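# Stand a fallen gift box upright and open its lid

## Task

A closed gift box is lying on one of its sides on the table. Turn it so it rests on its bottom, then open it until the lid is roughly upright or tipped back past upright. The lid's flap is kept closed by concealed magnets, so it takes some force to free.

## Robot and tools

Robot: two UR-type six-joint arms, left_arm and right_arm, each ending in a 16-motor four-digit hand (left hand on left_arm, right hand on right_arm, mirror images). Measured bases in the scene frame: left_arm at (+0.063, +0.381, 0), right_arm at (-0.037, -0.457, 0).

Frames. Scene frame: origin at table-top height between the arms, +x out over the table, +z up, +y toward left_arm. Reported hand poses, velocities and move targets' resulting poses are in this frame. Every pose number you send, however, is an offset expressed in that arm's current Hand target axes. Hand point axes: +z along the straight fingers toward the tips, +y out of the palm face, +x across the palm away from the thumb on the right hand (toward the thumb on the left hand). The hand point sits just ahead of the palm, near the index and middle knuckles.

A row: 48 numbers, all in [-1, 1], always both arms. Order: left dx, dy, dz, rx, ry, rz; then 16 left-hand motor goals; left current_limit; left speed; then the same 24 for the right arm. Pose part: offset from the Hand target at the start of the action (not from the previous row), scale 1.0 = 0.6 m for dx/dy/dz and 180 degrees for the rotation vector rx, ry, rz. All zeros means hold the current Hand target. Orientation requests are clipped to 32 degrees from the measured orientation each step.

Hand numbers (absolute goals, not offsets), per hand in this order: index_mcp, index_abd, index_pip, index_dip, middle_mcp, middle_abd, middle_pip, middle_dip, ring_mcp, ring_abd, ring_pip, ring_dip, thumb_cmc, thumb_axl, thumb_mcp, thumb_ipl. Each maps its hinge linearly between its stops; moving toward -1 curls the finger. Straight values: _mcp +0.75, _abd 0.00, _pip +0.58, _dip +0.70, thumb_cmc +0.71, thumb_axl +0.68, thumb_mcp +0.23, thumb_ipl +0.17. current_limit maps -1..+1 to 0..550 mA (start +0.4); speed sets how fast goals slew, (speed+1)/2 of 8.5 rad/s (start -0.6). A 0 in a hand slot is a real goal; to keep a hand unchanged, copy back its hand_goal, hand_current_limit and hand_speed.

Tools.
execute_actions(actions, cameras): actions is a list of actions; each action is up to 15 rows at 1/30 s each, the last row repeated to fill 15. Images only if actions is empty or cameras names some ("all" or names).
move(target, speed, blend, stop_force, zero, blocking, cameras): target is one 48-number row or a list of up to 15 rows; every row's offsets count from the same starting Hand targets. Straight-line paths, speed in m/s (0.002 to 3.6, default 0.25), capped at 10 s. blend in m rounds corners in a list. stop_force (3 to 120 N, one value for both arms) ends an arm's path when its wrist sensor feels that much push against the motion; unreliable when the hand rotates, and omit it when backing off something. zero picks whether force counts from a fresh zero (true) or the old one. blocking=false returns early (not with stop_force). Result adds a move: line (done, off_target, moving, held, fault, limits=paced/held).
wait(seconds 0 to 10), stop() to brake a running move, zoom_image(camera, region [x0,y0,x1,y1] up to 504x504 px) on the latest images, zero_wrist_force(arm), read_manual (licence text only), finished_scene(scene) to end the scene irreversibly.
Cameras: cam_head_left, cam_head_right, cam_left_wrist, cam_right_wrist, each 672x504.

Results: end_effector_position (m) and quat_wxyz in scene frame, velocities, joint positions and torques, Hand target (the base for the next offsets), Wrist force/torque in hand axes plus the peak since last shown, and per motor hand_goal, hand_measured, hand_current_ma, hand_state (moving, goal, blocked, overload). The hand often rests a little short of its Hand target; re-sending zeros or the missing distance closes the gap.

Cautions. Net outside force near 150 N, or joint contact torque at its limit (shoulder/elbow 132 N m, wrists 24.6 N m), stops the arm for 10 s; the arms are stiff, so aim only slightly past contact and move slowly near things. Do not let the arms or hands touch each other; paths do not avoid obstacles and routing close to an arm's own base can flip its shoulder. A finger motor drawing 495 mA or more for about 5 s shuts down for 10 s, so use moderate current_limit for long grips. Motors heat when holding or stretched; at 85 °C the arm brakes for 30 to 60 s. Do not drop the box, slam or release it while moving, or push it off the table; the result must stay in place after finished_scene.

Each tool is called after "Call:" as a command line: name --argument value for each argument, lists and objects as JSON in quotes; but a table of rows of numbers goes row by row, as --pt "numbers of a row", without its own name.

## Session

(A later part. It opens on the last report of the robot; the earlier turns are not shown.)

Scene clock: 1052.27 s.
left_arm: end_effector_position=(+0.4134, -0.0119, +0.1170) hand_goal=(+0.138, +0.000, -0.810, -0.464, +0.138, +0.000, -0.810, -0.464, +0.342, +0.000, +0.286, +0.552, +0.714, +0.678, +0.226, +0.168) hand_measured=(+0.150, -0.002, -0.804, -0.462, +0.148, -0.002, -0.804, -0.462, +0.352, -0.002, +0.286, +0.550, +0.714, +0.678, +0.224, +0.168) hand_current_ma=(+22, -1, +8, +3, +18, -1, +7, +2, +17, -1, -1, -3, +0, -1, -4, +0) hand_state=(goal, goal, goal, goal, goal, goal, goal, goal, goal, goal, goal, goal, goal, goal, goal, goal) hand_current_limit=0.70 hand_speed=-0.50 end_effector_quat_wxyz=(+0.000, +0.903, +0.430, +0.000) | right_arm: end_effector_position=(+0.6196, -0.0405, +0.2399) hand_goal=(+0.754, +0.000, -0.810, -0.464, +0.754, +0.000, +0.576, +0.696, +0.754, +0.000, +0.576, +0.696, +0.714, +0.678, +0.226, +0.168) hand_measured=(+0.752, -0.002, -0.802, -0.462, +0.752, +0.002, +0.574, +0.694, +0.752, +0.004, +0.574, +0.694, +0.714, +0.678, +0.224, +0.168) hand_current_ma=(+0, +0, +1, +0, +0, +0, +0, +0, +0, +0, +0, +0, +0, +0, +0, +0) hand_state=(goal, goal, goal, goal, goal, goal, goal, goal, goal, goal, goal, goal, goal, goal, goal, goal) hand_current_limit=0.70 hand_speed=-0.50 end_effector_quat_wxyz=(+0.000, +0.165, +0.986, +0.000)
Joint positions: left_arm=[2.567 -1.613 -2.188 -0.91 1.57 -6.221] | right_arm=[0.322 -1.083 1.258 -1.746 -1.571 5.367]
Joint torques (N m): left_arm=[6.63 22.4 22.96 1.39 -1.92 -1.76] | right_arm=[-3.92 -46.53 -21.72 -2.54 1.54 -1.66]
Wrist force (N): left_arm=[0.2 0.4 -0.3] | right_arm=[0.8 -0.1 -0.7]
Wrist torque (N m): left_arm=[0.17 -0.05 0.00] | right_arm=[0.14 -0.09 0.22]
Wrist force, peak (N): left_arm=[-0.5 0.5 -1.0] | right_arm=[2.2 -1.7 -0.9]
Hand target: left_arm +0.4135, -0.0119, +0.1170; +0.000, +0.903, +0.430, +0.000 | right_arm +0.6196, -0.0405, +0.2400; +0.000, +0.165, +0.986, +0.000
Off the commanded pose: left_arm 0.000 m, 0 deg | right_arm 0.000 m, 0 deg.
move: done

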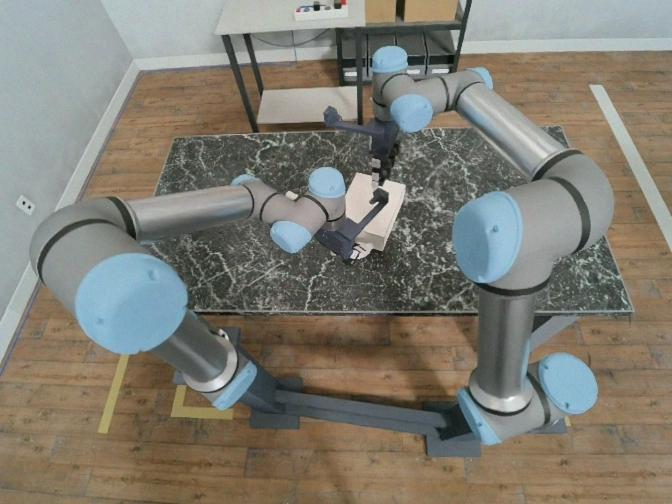

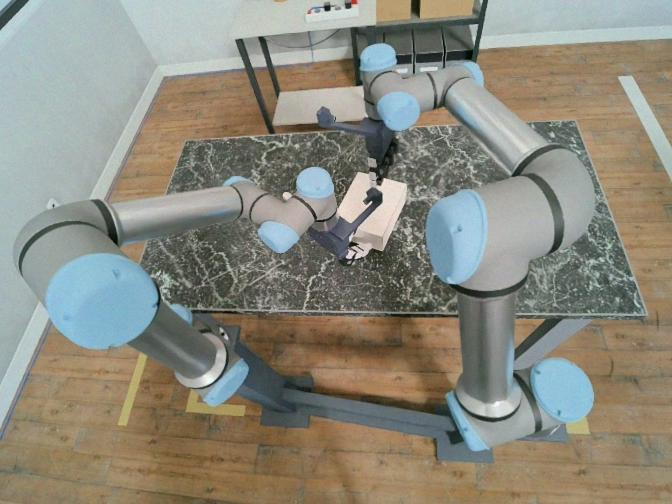

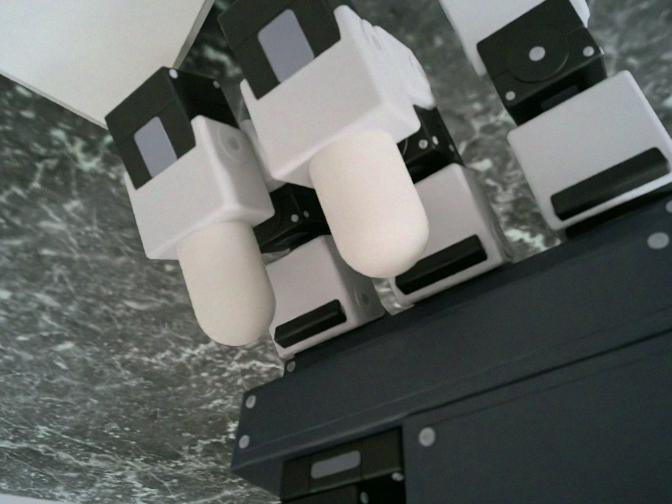

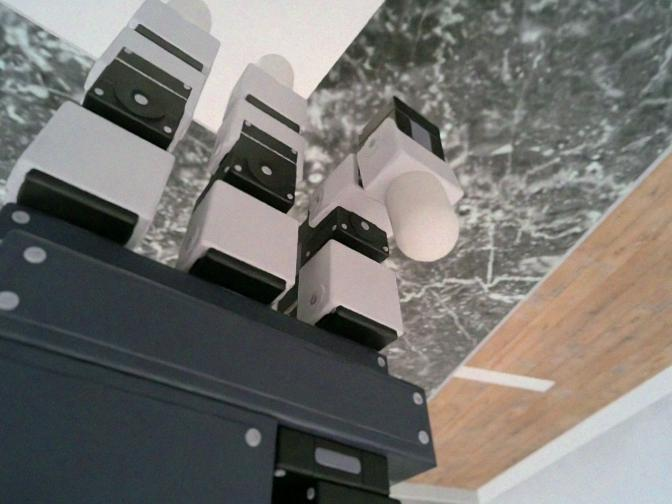

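Call:
move --target '[0,0,0,0,0,0, 0.137,0,-0.81,-0.464,0.137,0,-0.81,-0.464,0.342,0,0.285,0.551,0.714,0.678,0.226,0.168,0.7,-0.5, 0,0,0.09,0,0,0, 0.754,0,-0.81,-0.464,0.754,0,0.576,0.696,0.754,0,0.576,0.696,0.714,0.678,0.226,0.168,0.9,-0.5]' --speed 0.03 --stop_force 15 --cameras '[]'

Call:
move --target '[0,0.05,0,0,0,0, 0.137,0,-0.81,-0.464,0.137,0,-0.81,-0.464,0.342,0,0.285,0.551,0.714,0.678,0.226,0.168,0.7,-0.5, 0,0,0,0,0,0, 0.754,0,-0.81,-0.464,0.754,0,0.576,0.696,0.754,0,0.576,0.696,0.714,0.678,0.226,0.168,0.9,-0.5]' --speed 0.04 --stop_force 3 --cameras '["cam_head_left","cam_left_wrist"]'

Scene clock: 1064.27 s.
left_arm: end_effector_position=(+0.4135, -0.0119, +0.1170) hand_goal=(+0.138, +0.000, -0.810, -0.464, +0.138, +0.000, -0.810, -0.464, +0.342, +0.000, +0.286, +0.552, +0.714, +0.678, +0.226, +0.168) hand_measured=(+0.150, -0.002, -0.804, -0.462, +0.148, -0.002, -0.804, -0.462, +0.352, -0.002, +0.286, +0.550, +0.714, +0.678, +0.224, +0.168) hand_current_ma=(+22, -1, +8, +3, +18, -1, +7, +2, +17, -1, -1, -3, +0, -1, -4, +0) hand_state=(goal, goal, goal, goal, goal, goal, goal, goal, goal, goal, goal, goal, goal, goal, goal, goal) hand_current_limit=0.70 hand_speed=-0.50 end_effector_quat_wxyz=(+0.000, +0.903, +0.430, +0.000) | right_arm: end_effector_position=(+0.6196, -0.0405, +0.2068) hand_goal=(+0.754, +0.000, -0.810, -0.464, +0.754, +0.000, +0.576, +0.696, +0.754, +0.000, +0.576, +0.696, +0.714, +0.678, +0.226, +0.168) hand_measured=(+0.752, -0.002, -0.804, -0.462, +0.752, +0.000, +0.574, +0.694, +0.752, +0.002, +0.574, +0.694, +0.714, +0.678, +0.224, +0.168) hand_current_ma=(+0, +0, +1, +0, +0, +0, +0, +0, +0, +0, +0, +0, +0, +0, +0, +0) hand_state=(goal, goal, goal, goal, goal, goal, goal, goal, goal, goal, goal, goal, goal, goal, goal, goal) hand_current_limit=0.90 hand_speed=-0.50 end_effector_quat_wxyz=(+0.000, +0.165, +0.986, +0.000)
Joint positions: left_arm=[2.567 -1.613 -2.188 -0.91 1.57 -6.221] | right_arm=[0.322 -1.066 1.319 -1.824 -1.571 5.368]
Joint torques (N m): left_arm=[9.09 26.9 22.8 4.27 -1.81 -1.99] | right_arm=[-8.6 -45.93 -22.07 -2.76 -0.22 1.35]
Wrist force (N): left_arm=[0.1 0.2 -0.5] | right_arm=[1.0 0.4 -12.0]
Wrist torque (N m): left_arm=[0.17 -0.06 0.02] | right_arm=[1.00 0.36 0.25]
Wrist force, peak (N): left_arm=[-0.3 1.0 -0.3] | right_arm=[1.5 -0.6 -29.9]
Hand target: left_arm +0.4135, -0.0119, +0.1170; +0.000, +0.903, +0.430, +0.000 | right_arm +0.6196, -0.0405, +0.2068; +0.000, +0.165, +0.986, +0.000 (not the last commanded pose)
Off the commanded pose: left_arm 0.000 m, 0 deg | right_arm 0.021 m, 0 deg.
move: contact (right_arm)
No camera images: "cameras" was empty.

Scene clock: 1065.70 s.
left_arm: end_effector_position=(+0.4249, -0.0212, +0.1170) hand_goal=(+0.138, +0.000, -0.810, -0.464, +0.138, +0.000, -0.810, -0.464, +0.342, +0.000, +0.286, +0.552, +0.714, +0.678, +0.226, +0.168) hand_measured=(+0.150, -0.002, -0.804, -0.462, +0.148, -0.002, -0.804, -0.462, +0.354, -0.002, +0.286, +0.550, +0.714, +0.678, +0.224, +0.168) hand_current_ma=(+21, -1, +8, +3, +17, -1, +7, +2, +22, -2, -1, -3, +0, -1, -4, +0) hand_state=(goal, goal, goal, goal, goal, goal, goal, goal, goal, goal, goal, goal, goal, goal, goal, goal) hand_current_limit=0.70 hand_speed=-0.50 end_effector_quat_wxyz=(+0.000, +0.903, +0.430, +0.000) | right_arm: end_effector_position=(+0.6196, -0.0405, +0.2068) hand_goal=(+0.754, +0.000, -0.810, -0.464, +0.754, +0.000, +0.576, +0.696, +0.754, +0.000, +0.576, +0.696, +0.714, +0.678, +0.226, +0.168) hand_measured=(+0.752, -0.002, -0.804, -0.462, +0.752, +0.004, +0.574, +0.694, +0.752, +0.006, +0.574, +0.694, +0.714, +0.678, +0.224, +0.168) hand_current_ma=(+0, +0, +1, +0, +0, +0, +0, +0, +0, +1, +0, +0, +0, +0, +0, +0) hand_state=(goal, goal, goal, goal, goal, goal, goal, goal, goal, goal, goal, goal, goal, goal, goal, goal) hand_current_limit=0.90 hand_speed=-0.50 end_effector_quat_wxyz=(+0.000, +0.165, +0.986, +0.000)
Joint positions: left_arm=[2.565 -1.647 -2.152 -0.913 1.57 -6.223] | right_arm=[0.322 -1.066 1.319 -1.824 -1.571 5.368]
Joint torques (N m): left_arm=[8.63 14.38 23.13 4.52 1.93 2.05] | right_arm=[-7.53 -45.41 -23.71 -0.35 -0.31 1.45]
Wrist force (N): left_arm=[0.1 0.6 -0.2] | right_arm=[0.7 0.4 -11.7]
Wrist torque (N m): left_arm=[0.21 -0.05 0.09] | right_arm=[0.97 0.30 0.23]
Wrist force, peak (N): left_arm=[-0.3 -7.0 -4.8] | right_arm=[0.9 0.4 -12.2]
Hand target: left_arm +0.4249, -0.0212, +0.1170; +0.000, +0.903, +0.430, +0.000 (not the last commanded pose) | right_arm +0.6196, -0.0405, +0.2068; +0.000, +0.165, +0.986, +0.000
Off the commanded pose: left_arm 0.015 m, 0 deg | right_arm 0.000 m, 0 deg.
move: contact (left_arm)
Images, in order (width x height): cam_head_left 672x504, cam_left_wrist 672x504.

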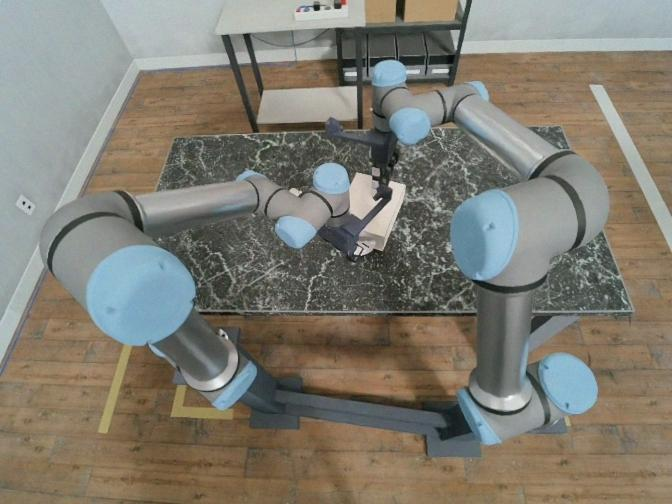

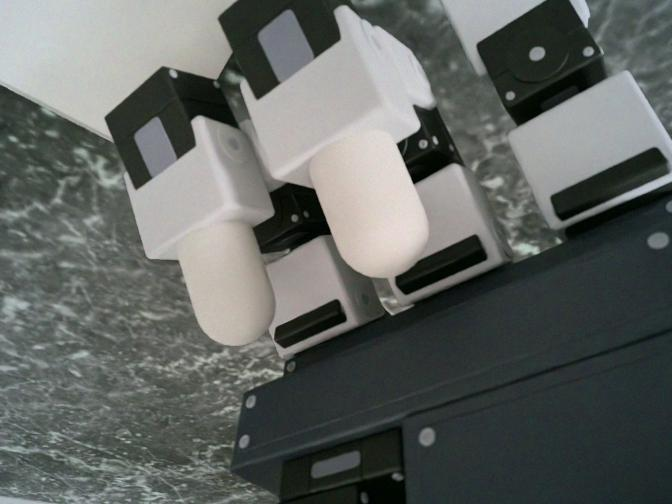

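Call:
move --target '[-0.0928,0.0374,0,0,0,0, 0.137,0,-0.81,-0.464,0.137,0,-0.81,-0.464,0.342,0,0.285,0.551,0.714,0.678,0.226,0.168,0.78,-0.5, 0,0,0,0,0,0, 0.754,0,-0.81,-0.464,0.754,0,0.576,0.696,0.754,0,0.576,0.696,0.714,0.678,0.226,0.168,0.78,-0.5]' --speed 0.04 --stop_force 12 --cameras '["all"]'

Call:
zoom_image --camera "cam_head_left" --region '[300, 150, 450, 270]'

Call:
zoom_image --camera "cam_head_right" --region '[300, 150, 450, 270]'

Scene clock: 1084.43 s.
left_arm: end_effector_position=(+0.4076, -0.0781, +0.1171) hand_goal=(+0.138, +0.000, -0.810, -0.464, +0.138, +0.000, -0.810, -0.464, +0.342, +0.000, +0.286, +0.552, +0.714, +0.678, +0.226, +0.168) hand_measured=(+0.150, -0.002, -0.804, -0.462, +0.148, -0.002, -0.804, -0.462, +0.354, +0.002, +0.292, +0.554, +0.714, +0.678, +0.224, +0.168) hand_current_ma=(+21, -1, +8, +3, +17, -1, +7, +2, +21, +3, +8, +2, +0, -1, -4, +0) hand_state=(goal, goal, goal, goal, goal, goal, goal, goal, goal, goal, goal, goal, goal, goal, goal, goal) hand_current_limit=0.78 hand_speed=-0.50 end_effector_quat_wxyz=(+0.004, +0.912, +0.410, -0.008) | right_arm: end_effector_position=(+0.6196, -0.0405, +0.2068) hand_goal=(+0.754, +0.000, -0.810, -0.464, +0.754, +0.000, +0.576, +0.696, +0.754, +0.000, +0.576, +0.696, +0.714, +0.678, +0.226, +0.168) hand_measured=(+0.752, -0.002, -0.804, -0.462, +0.750, +0.006, +0.574, +0.694, +0.756, +0.008, +0.576, +0.696, +0.714, +0.678, +0.224, +0.168) hand_current_ma=(+0, +0, +1, +0, +0, +1, +0, +0, +0, +1, +0, +0, +0, +0, +0, +0) hand_state=(goal, goal, goal, goal, goal, goal, goal, goal, goal, goal, goal, goal, goal, goal, goal, goal) hand_current_limit=0.78 hand_speed=-0.50 end_effector_quat_wxyz=(+0.000, +0.165, +0.986, +0.000)
Joint positions: left_arm=[2.462 -1.723 -2.063 -0.927 1.553 -6.283] | right_arm=[0.322 -1.066 1.319 -1.824 -1.571 5.368]
Joint torques (N m): left_arm=[7.54 32.63 10.16 4.36 2.1 1.98] | right_arm=[-3.91 -41.53 -24.93 -0.39 -0.38 1.27]
Wrist force (N): left_arm=[-0.2 0.6 -0.7] | right_arm=[0.3 0.0 -12.6]
Wrist torque (N m): left_arm=[0.27 -0.01 0.04] | right_arm=[1.05 0.33 0.16]
Wrist force, peak (N): left_arm=[2.0 -3.0 -2.5] | right_arm=[0.3 0.0 -12.6]
Hand target: left_arm +0.4073, -0.0785, +0.1171; +0.000, +0.903, +0.430, +0.000 | right_arm +0.6196, -0.0405, +0.2068; +0.000, +0.165, +0.986, +0.000
Off the commanded pose: left_arm 0.001 m, 3 deg | right_arm 0.000 m, 0 deg.
joint sent to its limit (left arm) — joint 6 (wrist 3), lower limit. The joint targets are off in orientation, not in position.
move: off_target (left_arm)

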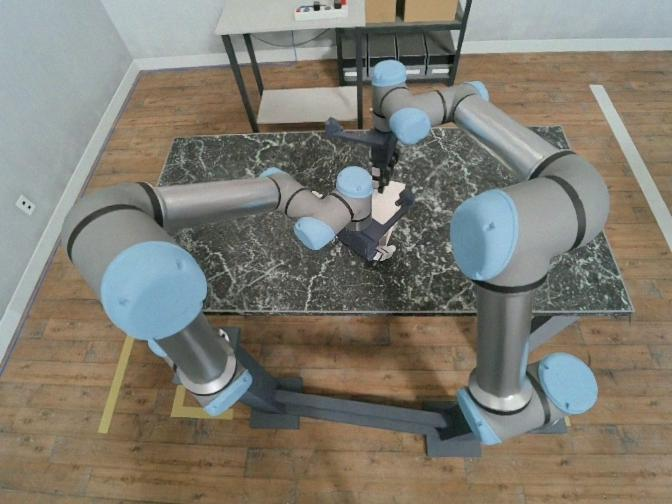

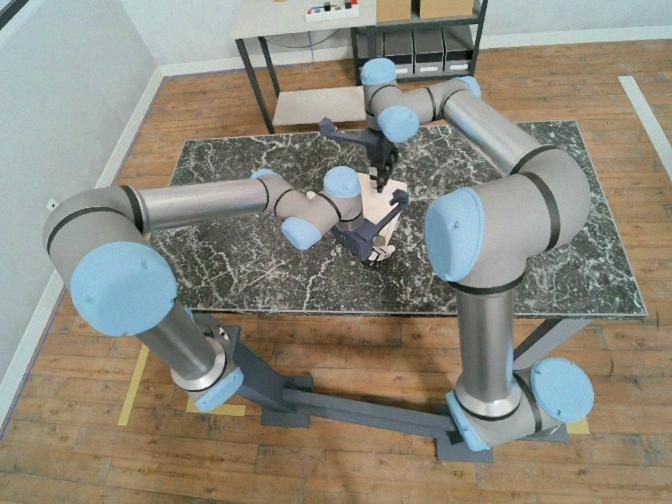

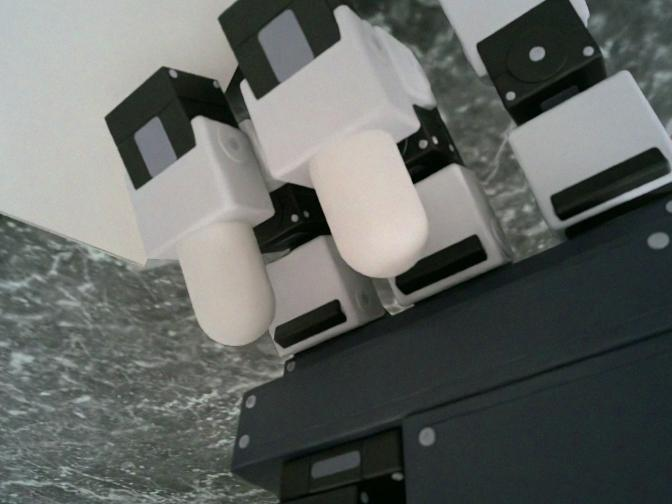

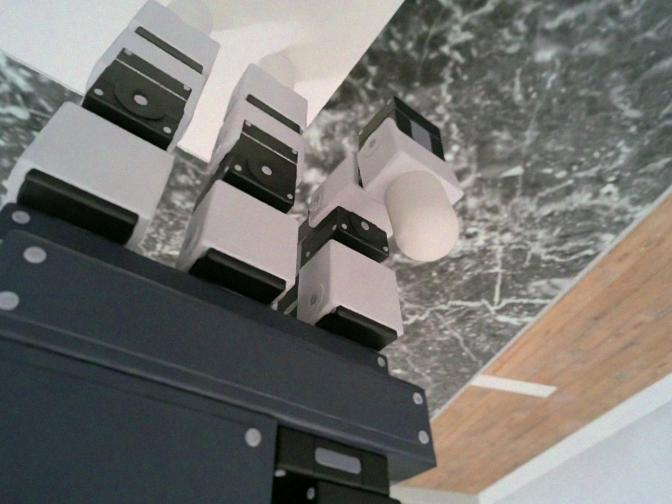

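Scaled by 3.360.

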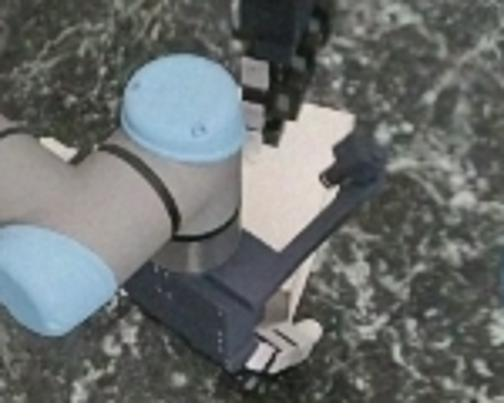

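Scaled by 3.360.

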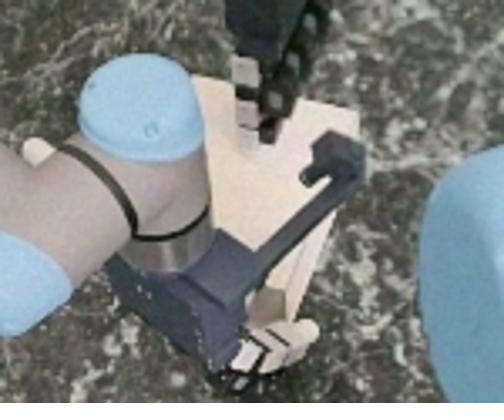

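Call:
zoom_image --camera "cam_head_right" --region '[360, 195, 410, 270]'

Call:
zoom_image --camera "cam_head_left" --region '[360, 195, 410, 270]'

Call:
zoom_image --camera "cam_left_wrist" --region '[0, 100, 200, 300]'

Scaled by 6.720.

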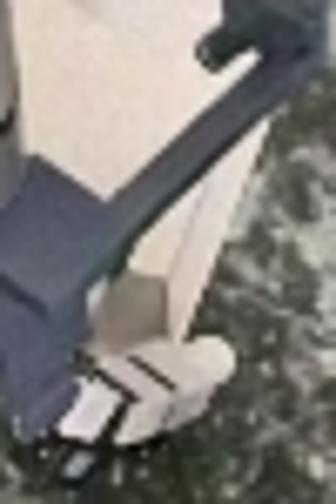

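Scaled by 6.720.

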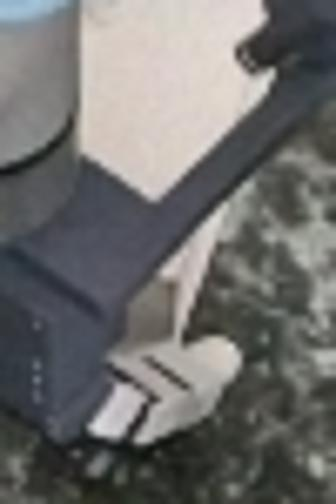

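Scaled by 2.520.

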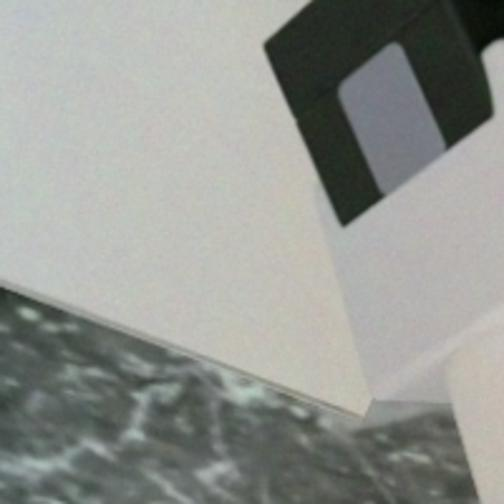

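Call:
move --target '[0,-0.15,0,0,0,0, 0.137,0,-0.81,-0.464,0.137,0,-0.81,-0.464,0.342,0,0.285,0.551,0.714,0.678,0.226,0.168,0.78,-0.5, 0,0,0,0,0,0, 0.754,0,-0.81,-0.464,0.754,0,0.576,0.696,0.754,0,0.576,0.696,0.714,0.678,0.226,0.168,0.78,-0.5]' --speed 0.2 --cameras '["cam_left_wrist","cam_head_left", "cam_head_right"]'

Call:
zoom_image --camera "cam_head_right" --region '[310, 160, 430, 270]'

Call:
zoom_image --camera "cam_head_left" --region '[310, 160, 430, 270]'

Scene clock: 1112.97 s.
left_arm: end_effector_position=(+0.3378, -0.0213, +0.1170) hand_goal=(+0.138, +0.000, -0.810, -0.464, +0.138, +0.000, -0.810, -0.464, +0.342, +0.000, +0.286, +0.552, +0.714, +0.678, +0.226, +0.168) hand_measured=(+0.150, -0.002, -0.804, -0.462, +0.148, -0.002, -0.804, -0.462, +0.350, +0.002, +0.292, +0.554, +0.714, +0.678, +0.224, +0.168) hand_current_ma=(+21, -1, +8, +3, +17, -1, +7, +2, +15, +3, +7, +2, +0, -1, -4, +0) hand_state=(goal, goal, goal, goal, goal, goal, goal, goal, goal, goal, goal, goal, goal, goal, goal, goal) hand_current_limit=0.78 hand_speed=-0.50 end_effector_quat_wxyz=(+0.005, +0.913, +0.408, -0.011) | right_arm: end_effector_position=(+0.6196, -0.0405, +0.2068) hand_goal=(+0.754, +0.000, -0.810, -0.464, +0.754, +0.000, +0.576, +0.696, +0.754, +0.000, +0.576, +0.696, +0.714, +0.678, +0.226, +0.168) hand_measured=(+0.752, -0.002, -0.804, -0.462, +0.750, +0.006, +0.574, +0.694, +0.756, +0.008, +0.576, +0.696, +0.714, +0.678, +0.224, +0.168) hand_current_ma=(+0, +0, +1, +0, +0, +1, +0, +0, +0, +1, +0, +0, +0, +0, +0, +0) hand_state=(goal, goal, goal, goal, goal, goal, goal, goal, goal, goal, goal, goal, goal, goal, goal, goal) hand_current_limit=0.78 hand_speed=-0.50 end_effector_quat_wxyz=(+0.000, +0.165, +0.986, +0.000)
Joint positions: left_arm=[2.456 -1.52 -2.279 -0.913 1.547 -6.283] | right_arm=[0.322 -1.066 1.319 -1.824 -1.571 5.368]
Joint torques (N m): left_arm=[8.09 21.34 12.5 3.86 0.64 1.92] | right_arm=[-1.95 -38.32 -25.24 -0.43 -0.52 1.22]
Wrist force (N): left_arm=[0.0 0.8 -0.5] | right_arm=[0.4 -0.2 -12.5]
Wrist torque (N m): left_arm=[0.27 -0.04 0.06] | right_arm=[1.02 0.32 0.17]
Wrist force, peak (N): left_arm=[0.0 2.7 -0.4] | right_arm=[0.1 -0.1 -12.6]
Hand target: left_arm +0.3374, -0.0218, +0.1170; +0.000, +0.903, +0.430, +0.000 | right_arm +0.6196, -0.0405, +0.2068; +0.000, +0.165, +0.986, +0.000
Off the commanded pose: left_arm 0.001 m, 3 deg | right_arm 0.000 m, 0 deg.
joint sent to its limit (left arm) — joint 6 (wrist 3), lower limit. The joint targets are off in orientation, not in position.
move: off_target (left_arm)
Images, in order (width x height): cam_head_left 672x504, cam_head_right 672x504, cam_left_wrist 672x504.

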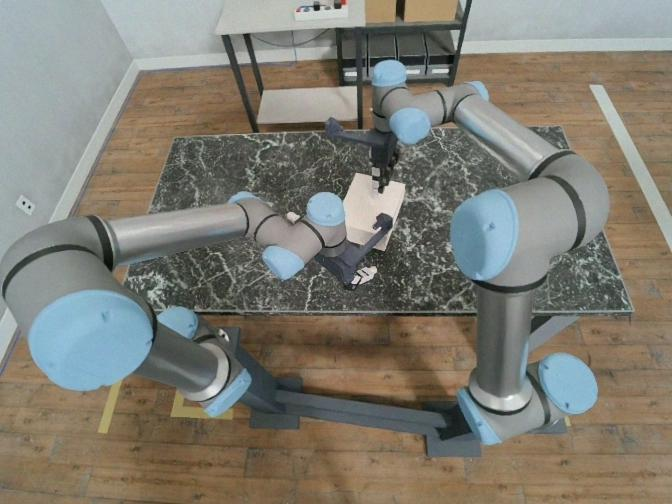

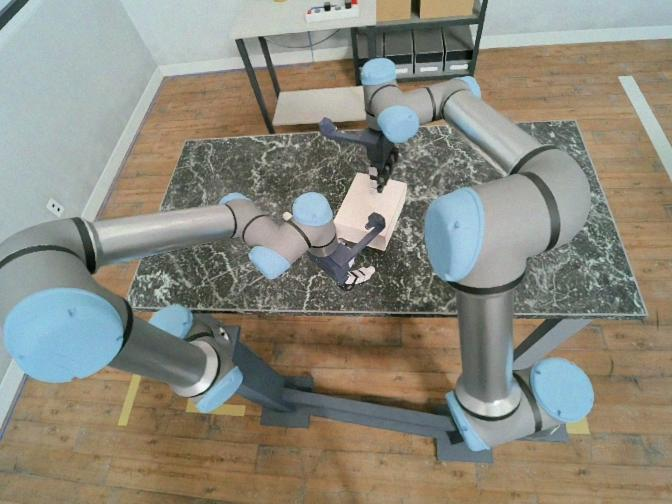

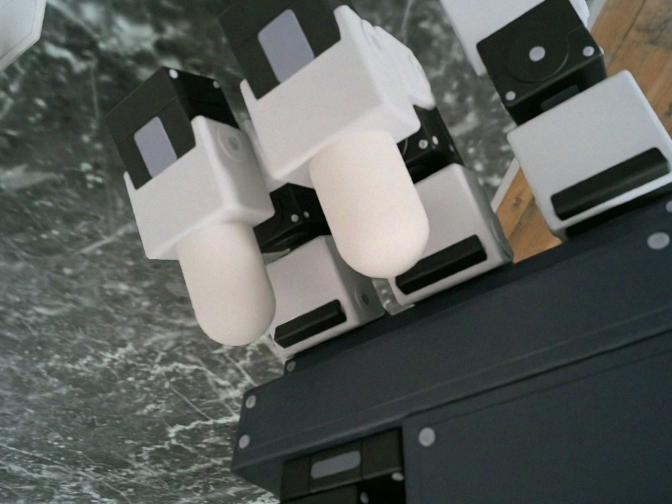

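Scaled by 4.200.

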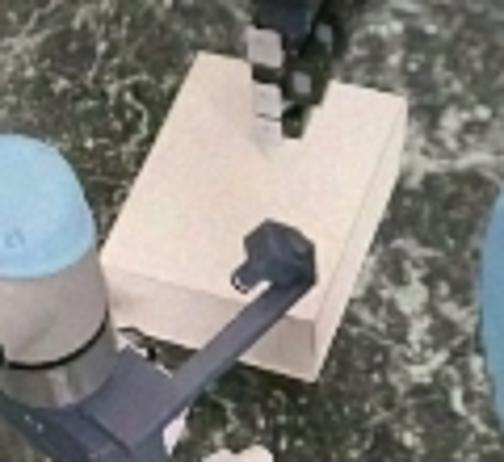

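Scaled by 4.200.

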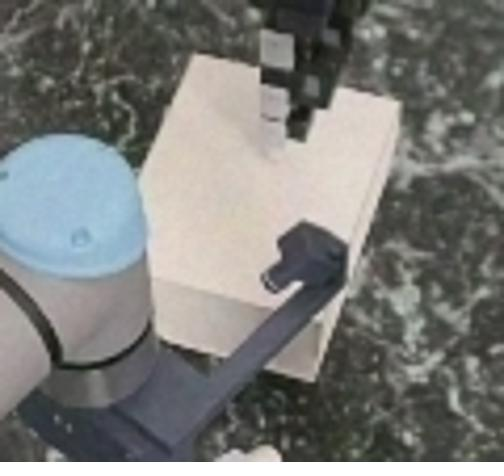

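Call:
move --target '[0.0907,0.114,0,0,0,0.03, 0.137,0,-0.81,-0.464,0.137,0,-0.81,-0.464,0.342,0,0.285,0.551,0.714,0.678,0.226,0.168,0.78,-0.5, 0,0,0.0025,0,0,0, 0.754,0,-0.81,-0.464,0.754,0,0.576,0.696,0.754,0,0.576,0.696,0.714,0.678,0.226,0.168,0.78,-0.5]' --speed 0.12 --cameras '[]'

Call:
move --target '[0.0144,0.0308,0,0,0,0, 0.137,0,-0.81,-0.464,0.137,0,-0.81,-0.464,0.342,0,0.285,0.551,0.714,0.678,0.226,0.168,0.78,-0.5, 0,0,0,0,0,0, 0.754,0,-0.81,-0.464,0.754,0,0.576,0.696,0.754,0,0.576,0.696,0.714,0.678,0.226,0.168,0.78,-0.5]' --speed 0.03 --stop_force 3 --cameras '["cam_left_wrist","cam_head_left"]'

Scene clock: 1160.70 s.
left_arm: end_effector_position=(+0.4248, -0.0226, +0.1170) hand_goal=(+0.138, +0.000, -0.810, -0.464, +0.138, +0.000, -0.810, -0.464, +0.342, +0.000, +0.286, +0.552, +0.714, +0.678, +0.226, +0.168) hand_measured=(+0.150, -0.002, -0.804, -0.462, +0.148, -0.002, -0.804, -0.462, +0.350, +0.002, +0.292, +0.554, +0.714, +0.678, +0.224, +0.168) hand_current_ma=(+21, -1, +8, +3, +17, -1, +7, +2, +15, +2, +7, +2, +0, -1, -4, +0) hand_state=(goal, goal, goal, goal, goal, goal, goal, goal, goal, goal, goal, goal, goal, goal, goal, goal) hand_current_limit=0.78 hand_speed=-0.50 end_effector_quat_wxyz=(+0.000, +0.922, +0.387, +0.000) | right_arm: end_effector_position=(+0.6196, -0.0405, +0.2053) hand_goal=(+0.754, +0.000, -0.810, -0.464, +0.754, +0.000, +0.576, +0.696, +0.754, +0.000, +0.576, +0.696, +0.714, +0.678, +0.226, +0.168) hand_measured=(+0.752, -0.002, -0.804, -0.462, +0.752, +0.004, +0.574, +0.694, +0.758, +0.008, +0.578, +0.696, +0.714, +0.678, +0.224, +0.168) hand_current_ma=(+0, +0, +1, +0, +0, +0, +0, +0, +0, +1, +0, +0, +0, +0, +0, +0) hand_state=(goal, goal, goal, goal, goal, goal, goal, goal, goal, goal, goal, goal, goal, goal, goal, goal) hand_current_limit=0.78 hand_speed=-0.50 end_effector_quat_wxyz=(+0.000, +0.165, +0.986, +0.000)
Joint positions: left_arm=[2.581 -1.641 -2.158 -0.913 1.57 -6.113] | right_arm=[0.322 -1.065 1.321 -1.827 -1.571 5.368]
Joint torques (N m): left_arm=[-6.69 23.55 13.81 1.29 -1.99 -1.09] | right_arm=[0.73 -8.25 4.56 0.77 -0.44 1.19]
Wrist force (N): left_arm=[0.0 0.6 0.0] | right_arm=[1.0 -0.8 -38.9]
Wrist torque (N m): left_arm=[0.21 -0.03 0.08] | right_arm=[3.10 1.74 0.17]
Wrist force, peak (N): left_arm=[0.8 1.3 -0.2] | right_arm=[1.4 -0.8 -39.1]
Hand target: left_arm +0.4248, -0.0227, +0.1170; +0.000, +0.922, +0.387, +0.000 | right_arm +0.6196, -0.0405, +0.2053; +0.000, +0.165, +0.986, +0.000
Off the commanded pose: left_arm 0.000 m, 0 deg | right_arm 0.000 m, 0 deg.
move: done
No camera images: "cameras" was empty.

Scene clock: 1162.00 s.
left_arm: end_effector_position=(+0.4326, -0.0254, +0.1171) hand_goal=(+0.138, +0.000, -0.810, -0.464, +0.138, +0.000, -0.810, -0.464, +0.342, +0.000, +0.286, +0.552, +0.714, +0.678, +0.226, +0.168) hand_measured=(+0.150, -0.002, -0.804, -0.462, +0.148, -0.002, -0.804, -0.462, +0.356, -0.002, +0.286, +0.550, +0.714, +0.678, +0.224, +0.168) hand_current_ma=(+21, -1, +8, +3, +17, -1, +7, +2, +27, -1, +0, -2, +0, -1, -4, +0) hand_state=(goal, goal, goal, goal, goal, goal, goal, goal, goal, goal, goal, goal, goal, goal, goal, goal) hand_current_limit=0.78 hand_speed=-0.50 end_effector_quat_wxyz=(+0.000, +0.922, +0.387, +0.000) | right_arm: end_effector_position=(+0.6196, -0.0405, +0.2053) hand_goal=(+0.754, +0.000, -0.810, -0.464, +0.754, +0.000, +0.576, +0.696, +0.754, +0.000, +0.576, +0.696, +0.714, +0.678, +0.226, +0.168) hand_measured=(+0.752, -0.002, -0.804, -0.462, +0.752, +0.004, +0.574, +0.694, +0.758, +0.008, +0.578, +0.696, +0.714, +0.678, +0.224, +0.168) hand_current_ma=(+0, +0, +1, +0, +0, +0, +0, +0, +0, +1, +0, +0, +0, +0, +0, +0) hand_state=(goal, goal, goal, goal, goal, goal, goal, goal, goal, goal, goal, goal, goal, goal, goal, goal) hand_current_limit=0.78 hand_speed=-0.50 end_effector_quat_wxyz=(+0.000, +0.165, +0.986, +0.000)
Joint positions: left_arm=[2.585 -1.658 -2.14 -0.914 1.57 -6.108] | right_arm=[0.322 -1.065 1.321 -1.827 -1.571 5.368]
Joint torques (N m): left_arm=[-10.23 15.38 23.13 4.77 0.31 -2.02] | right_arm=[1.51 -8.26 4.61 1.53 -0.56 1.2]
Wrist force (N): left_arm=[0.1 0.6 -0.3] | right_arm=[1.1 -0.6 -39.4]
Wrist torque (N m): left_arm=[0.24 -0.04 0.07] | right_arm=[3.16 1.74 0.19]
Wrist force, peak (N): left_arm=[-0.6 -8.7 -6.3] | right_arm=[1.1 -0.5 -39.6]
Hand target: left_arm +0.4326, -0.0254, +0.1170; +0.000, +0.922, +0.387, +0.000 (not the last commanded pose) | right_arm +0.6196, -0.0405, +0.2053; +0.000, +0.165, +0.986, +0.000
Off the commanded pose: left_arm 0.012 m, 0 deg | right_arm 0.000 m, 0 deg.
move: contact (left_arm)
Images, in order (width x height): cam_head_left 672x504, cam_left_wrist 672x504.

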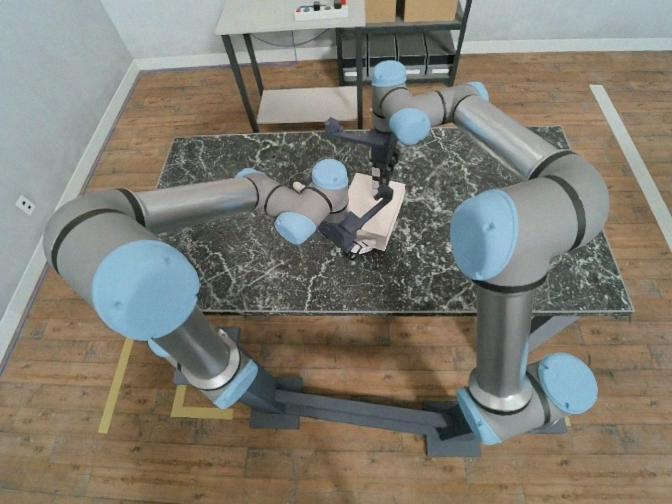

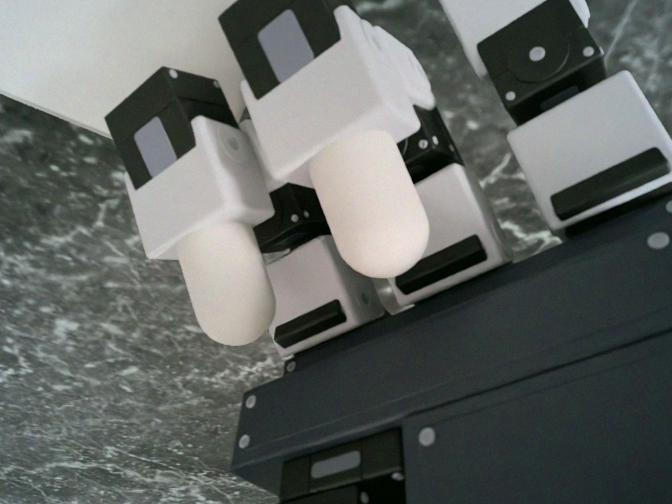

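Call:
move --target '[-0.00715,-0.01505,0,0,0,0, -0.616,0,-0.299,0.261,-0.616,0,-0.299,0.261,0.342,0,0.285,0.551,0.714,0.678,0.226,0.168,0.78,-0.5, 0,0,-0.0013,0,0,0, 0.754,0,-0.81,-0.464,0.754,0,0.576,0.696,0.754,0,0.576,0.696,0.714,0.678,0.226,0.168,0.78,-0.5]' --speed 0.12 --cameras '[]'

Call:
move --target '[0.0286,0.0602,0,0,0,0, -0.616,0,-0.299,0.261,-0.616,0,-0.299,0.261,0.342,0,0.285,0.551,0.714,0.678,0.226,0.168,0.78,-0.5, 0,0,0,0,0,0, 0.754,0,-0.81,-0.464,0.754,0,0.576,0.696,0.754,0,0.576,0.696,0.714,0.678,0.226,0.168,0.78,-0.5]' --speed 0.03 --stop_force 3 --cameras '["cam_left_wrist","cam_head_left"]'

Scene clock: 1187.87 s.
left_arm: end_effector_position=(+0.4231, -0.0222, +0.1171) hand_goal=(-0.616, +0.000, -0.298, +0.262, -0.616, +0.000, -0.298, +0.262, +0.342, +0.000, +0.286, +0.552, +0.714, +0.678, +0.226, +0.168) hand_measured=(-0.596, -0.002, -0.300, +0.258, -0.598, -0.002, -0.300, +0.260, +0.354, -0.002, +0.286, +0.550, +0.714, +0.678, +0.224, +0.168) hand_current_ma=(+44, -1, -1, -4, +36, -1, -1, -3, +21, -1, +0, -2, +0, -1, -4, +0) hand_state=(blocked, goal, goal, goal, goal, goal, goal, goal, goal, goal, goal, goal, goal, goal, goal, goal) hand_current_limit=0.78 hand_speed=-0.50 end_effector_quat_wxyz=(+0.000, +0.922, +0.387, +0.000) | right_arm: end_effector_position=(+0.6196, -0.0405, +0.2060) hand_goal=(+0.754, +0.000, -0.810, -0.464, +0.754, +0.000, +0.576, +0.696, +0.754, +0.000, +0.576, +0.696, +0.714, +0.678, +0.226, +0.168) hand_measured=(+0.752, -0.002, -0.804, -0.462, +0.752, +0.004, +0.574, +0.694, +0.758, +0.008, +0.578, +0.696, +0.714, +0.678, +0.224, +0.168) hand_current_ma=(+0, +0, +1, +0, +0, +0, +0, +0, +0, +1, +0, +0, +0, +0, +0, +0) hand_state=(goal, goal, goal, goal, goal, goal, goal, goal, goal, goal, goal, goal, goal, goal, goal, goal) hand_current_limit=0.78 hand_speed=-0.50 end_effector_quat_wxyz=(+0.000, +0.165, +0.986, +0.000)
Joint positions: left_arm=[2.579 -1.638 -2.162 -0.912 1.57 -6.114] | right_arm=[0.322 -1.065 1.32 -1.825 -1.571 5.368]
Joint torques (N m): left_arm=[-0.81 14.04 23.08 4.33 1.33 -0.41] | right_arm=[3.27 -36.29 -18.87 0.1 -0.48 1.24]
Wrist force (N): left_arm=[0.1 0.7 0.0] | right_arm=[0.6 -0.1 -25.8]
Wrist torque (N m): left_arm=[0.24 -0.04 0.09] | right_arm=[2.04 0.97 0.19]
Wrist force, peak (N): left_arm=[0.2 1.0 -0.3] | right_arm=[0.5 -0.5 -39.8]
Hand target: left_arm +0.4231, -0.0222, +0.1170; +0.000, +0.922, +0.387, +0.000 | right_arm +0.6196, -0.0405, +0.2061; +0.000, +0.165, +0.986, +0.000
Off the commanded pose: left_arm 0.000 m, 0 deg | right_arm 0.000 m, 0 deg.
move: done
No camera images: "cameras" was empty.

Scene clock: 1189.23 s.
left_arm: end_effector_position=(+0.4328, -0.0255, +0.1171) hand_goal=(-0.616, +0.000, -0.298, +0.262, -0.616, +0.000, -0.298, +0.262, +0.342, +0.000, +0.286, +0.552, +0.714, +0.678, +0.226, +0.168) hand_measured=(-0.596, -0.002, -0.300, +0.258, -0.598, -0.002, -0.300, +0.260, +0.358, -0.004, +0.284, +0.546, +0.714, +0.678, +0.224, +0.168) hand_current_ma=(+44, -1, -1, -3, +36, -1, -1, -3, +32, -4, -3, -10, +0, -1, -4, +0) hand_state=(blocked, goal, goal, goal, goal, goal, goal, goal, goal, goal, goal, goal, goal, goal, goal, goal) hand_current_limit=0.78 hand_speed=-0.50 end_effector_quat_wxyz=(+0.000, +0.922, +0.387, +0.000) | right_arm: end_effector_position=(+0.6196, -0.0405, +0.2061) hand_goal=(+0.754, +0.000, -0.810, -0.464, +0.754, +0.000, +0.576, +0.696, +0.754, +0.000, +0.576, +0.696, +0.714, +0.678, +0.226, +0.168) hand_measured=(+0.752, -0.002, -0.804, -0.462, +0.752, +0.004, +0.574, +0.694, +0.758, +0.008, +0.578, +0.696, +0.714, +0.678, +0.224, +0.168) hand_current_ma=(+0, +0, +1, +0, +0, +0, +0, +0, +0, +1, +0, +0, +0, +0, +0, +0) hand_state=(goal, goal, goal, goal, goal, goal, goal, goal, goal, goal, goal, goal, goal, goal, goal, goal) hand_current_limit=0.78 hand_speed=-0.50 end_effector_quat_wxyz=(+0.000, +0.165, +0.986, +0.000)
Joint positions: left_arm=[2.585 -1.658 -2.14 -0.914 1.57 -6.108] | right_arm=[0.322 -1.066 1.32 -1.825 -1.571 5.368]
Joint torques (N m): left_arm=[-10.29 14.72 23.11 4.68 1.38 -2.01] | right_arm=[4.92 -36.69 -19.41 -0.86 -0.5 1.22]
Wrist force (N): left_arm=[-0.3 -0.5 -1.0] | right_arm=[0.4 -0.1 -24.6]
Wrist torque (N m): left_arm=[0.29 -0.06 0.12] | right_arm=[1.96 0.95 0.17]
Wrist force, peak (N): left_arm=[-0.7 -10.2 -7.8] | right_arm=[0.6 0.0 -25.4]
Hand target: left_arm +0.4328, -0.0255, +0.1170; +0.000, +0.922, +0.387, +0.000 (not the last commanded pose) | right_arm +0.6196, -0.0405, +0.2061; +0.000, +0.165, +0.986, +0.000
Off the commanded pose: left_arm 0.030 m, 0 deg | right_arm 0.000 m, 0 deg.
move: contact (left_arm)
Images, in order (width x height): cam_head_left 672x504, cam_left_wrist 672x504.

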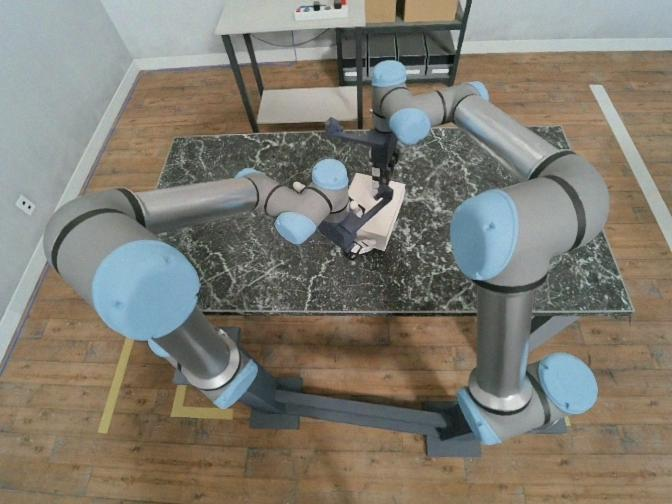

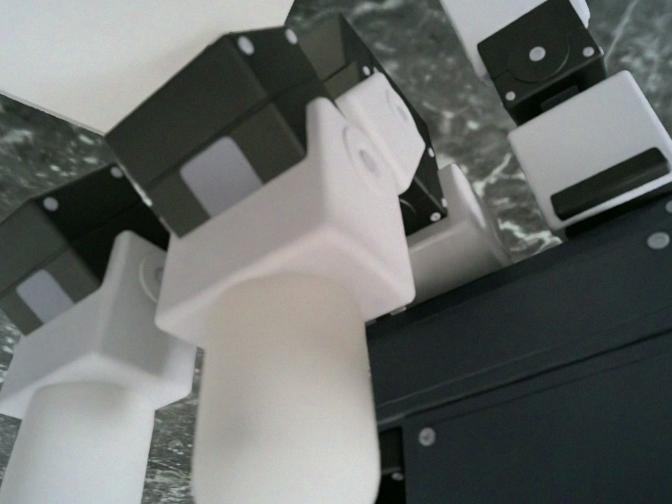

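Call:
move --target '[0.0014,0.003,0,0,0,0, -0.616,0,-0.299,0.261,-0.616,0,-0.299,0.261,0.22,0,0.2,0.5,0.714,0.678,0.226,0.168,0.78,-0.8, 0,0,0,0,0,0, 0.754,0,-0.81,-0.464,0.754,0,0.576,0.696,0.754,0,0.576,0.696,0.714,0.678,0.226,0.168,0.78,-0.5]' --speed 0.05 --cameras '[]'

Call:
move --target '[-0.0452,0.0215,0,0,0,0, -0.616,0,-0.299,0.261,-0.616,0,-0.299,0.261,0.22,0,0.2,0.5,0.714,0.678,0.226,0.168,0.78,-0.8, 0,0,0,0,0,0, 0.754,0,-0.81,-0.464,0.754,0,0.576,0.696,0.754,0,0.576,0.696,0.714,0.678,0.226,0.168,0.78,-0.5]' --speed 0.04 --cameras '["cam_left_wrist","cam_head_left","cam_head_right"]'

Call:
zoom_image --camera "cam_head_right" --region '[350, 185, 420, 270]'

Scene clock: 1214.07 s.
left_arm: end_effector_position=(+0.4347, -0.0262, +0.1170) hand_goal=(-0.616, +0.000, -0.298, +0.262, -0.616, +0.000, -0.298, +0.262, +0.220, +0.000, +0.200, +0.500, +0.714, +0.678, +0.226, +0.168) hand_measured=(-0.596, -0.002, -0.300, +0.258, -0.598, -0.002, -0.300, +0.260, +0.356, -0.012, +0.276, +0.528, +0.714, +0.678, +0.224, +0.168) hand_current_ma=(+44, -1, -1, -3, +36, -1, -1, -3, +490, -17, +232, +64, +0, -1, -4, +0) hand_state=(blocked, goal, goal, goal, goal, goal, goal, goal, blocked, goal, blocked, blocked, goal, goal, goal, goal) hand_current_limit=0.78 hand_speed=-0.80 end_effector_quat_wxyz=(+0.000, +0.922, +0.387, +0.000) | right_arm: end_effector_position=(+0.6196, -0.0405, +0.2061) hand_goal=(+0.754, +0.000, -0.810, -0.464, +0.754, +0.000, +0.576, +0.696, +0.754, +0.000, +0.576, +0.696, +0.714, +0.678, +0.226, +0.168) hand_measured=(+0.752, -0.002, -0.804, -0.462, +0.750, +0.008, +0.574, +0.694, +0.758, +0.010, +0.578, +0.696, +0.714, +0.678, +0.224, +0.168) hand_current_ma=(+0, +0, +1, +0, +0, +1, +0, +0, +0, +2, +0, +0, +0, +0, +0, +0) hand_state=(goal, goal, goal, goal, goal, goal, goal, goal, goal, goal, goal, goal, goal, goal, goal, goal) hand_current_limit=0.78 hand_speed=-0.50 end_effector_quat_wxyz=(+0.000, +0.165, +0.986, +0.000)
Joint positions: left_arm=[2.587 -1.662 -2.135 -0.915 1.57 -6.107] | right_arm=[0.322 -1.066 1.32 -1.825 -1.571 5.368]
Joint torques (N m): left_arm=[9.27 17.88 22.85 3.53 1.26 1.17] | right_arm=[7.07 -37.23 -18.55 -0.75 -0.59 1.18]
Wrist force (N): left_arm=[-1.2 -12.5 -3.7] | right_arm=[0.2 0.1 -24.8]
Wrist torque (N m): left_arm=[0.79 -0.36 0.79] | right_arm=[2.00 0.91 0.16]
Wrist force, peak (N): left_arm=[-1.5 -12.9 -3.6] | right_arm=[0.3 0.2 -25.1]
Hand target: left_arm +0.4346, -0.0262, +0.1170; +0.000, +0.922, +0.387, +0.000 | right_arm +0.6196, -0.0405, +0.2061; +0.000, +0.165, +0.986, +0.000
Off the commanded pose: left_arm 0.000 m, 0 deg | right_arm 0.000 m, 0 deg.
move: done
No camera images: "cameras" was empty.

Scene clock: 1215.13 s.
left_arm: end_effector_position=(+0.4248, -0.0546, +0.1170) hand_goal=(-0.616, +0.000, -0.298, +0.262, -0.616, +0.000, -0.298, +0.262, +0.220, +0.000, +0.200, +0.500, +0.714, +0.678, +0.226, +0.168) hand_measured=(-0.596, -0.002, -0.300, +0.258, -0.598, -0.002, -0.300, +0.260, +0.356, +0.036, +0.264, +0.528, +0.714, +0.678, +0.224, +0.168) hand_current_ma=(+44, -1, -1, -3, +36, -1, -1, -3, +489, +72, +187, +64, +0, -1, -4, +0) hand_state=(blocked, goal, goal, goal, goal, goal, goal, goal, blocked, blocked, blocked, blocked, goal, goal, goal, goal) hand_current_limit=0.78 hand_speed=-0.80 end_effector_quat_wxyz=(+0.000, +0.922, +0.387, +0.000) end_effector_velocity=(+0.000, +0.001, -0.001) end_effector_angular_velocity=(+0.001, +0.002, -0.003) | right_arm: end_effector_position=(+0.6196, -0.0405, +0.2061) hand_goal=(+0.754, +0.000, -0.810, -0.464, +0.754, +0.000, +0.576, +0.696, +0.754, +0.000, +0.576, +0.696, +0.714, +0.678, +0.226, +0.168) hand_measured=(+0.752, -0.002, -0.804, -0.462, +0.748, +0.020, +0.574, +0.694, +0.760, +0.024, +0.578, +0.696, +0.714, +0.678, +0.224, +0.168) hand_current_ma=(+0, +0, +1, +0, -1, +7, +0, +0, +1, +9, +0, +0, +0, +0, +0, +0) hand_state=(goal, goal, goal, goal, goal, blocked, goal, goal, goal, blocked, goal, goal, goal, goal, goal, goal) hand_current_limit=0.78 hand_speed=-0.50 end_effector_quat_wxyz=(+0.000, +0.165, +0.986, +0.000)
Joint positions: left_arm=[2.524 -1.7 -2.092 -0.92 1.57 -6.17] | right_arm=[0.322 -1.066 1.32 -1.825 -1.571 5.368]
Joint velocities: left_arm=[0.002 0.002 -0.003 -0.001 0 0.006] | right_arm=[within noise]
Joint torques (N m): left_arm=[9.25 30.78 12.41 2.59 0.11 1.97] | right_arm=[7.67 -36.36 -17.81 -0.83 -0.54 1.2]
Wrist force (N): left_arm=[1.6 -3.9 0.2] | right_arm=[-0.7 -0.1 -23.7]
Wrist torque (N m): left_arm=[0.36 -0.02 0.28] | right_arm=[1.91 0.72 0.06]
Wrist force, peak (N): left_arm=[-1.4 -12.5 -3.7] | right_arm=[-0.3 -0.2 -24.6]
Hand target: left_arm +0.4248, -0.0545, +0.1171; +0.000, +0.922, +0.387, +0.000 | right_arm +0.6196, -0.0405, +0.2061; +0.000, +0.165, +0.986, +0.000
Off the commanded pose: left_arm 0.000 m, 0 deg | right_arm 0.000 m, 0 deg.
move: done
Images, in order (width x height): cam_head_left 672x504, cam_head_right 672x504, cam_left_wrist 672x504.

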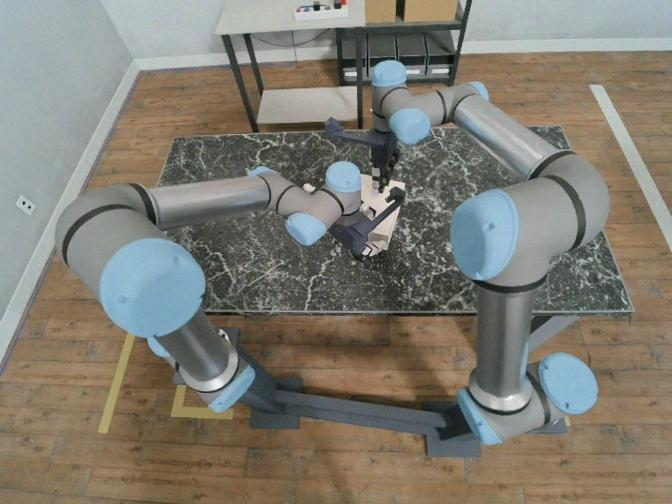

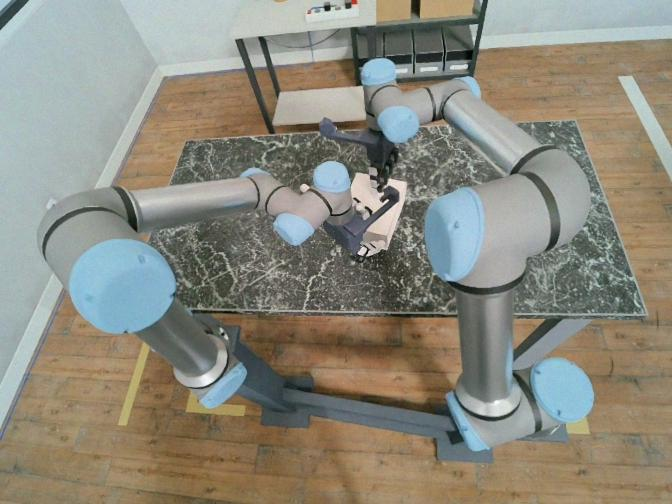

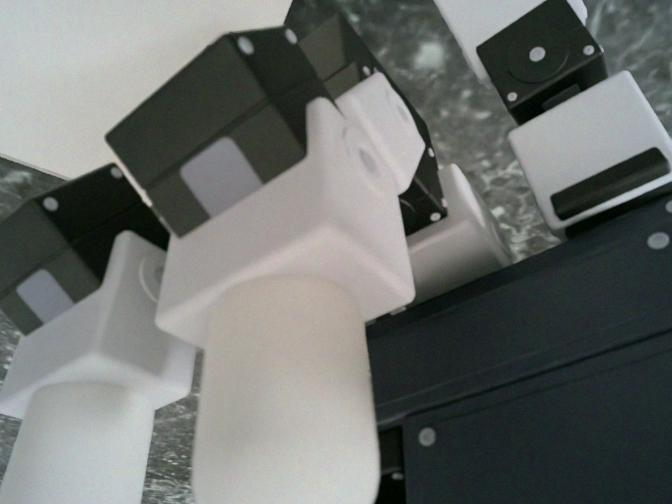

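Scaled by 5.929.

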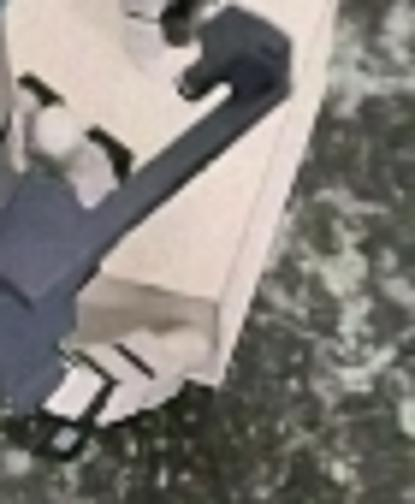

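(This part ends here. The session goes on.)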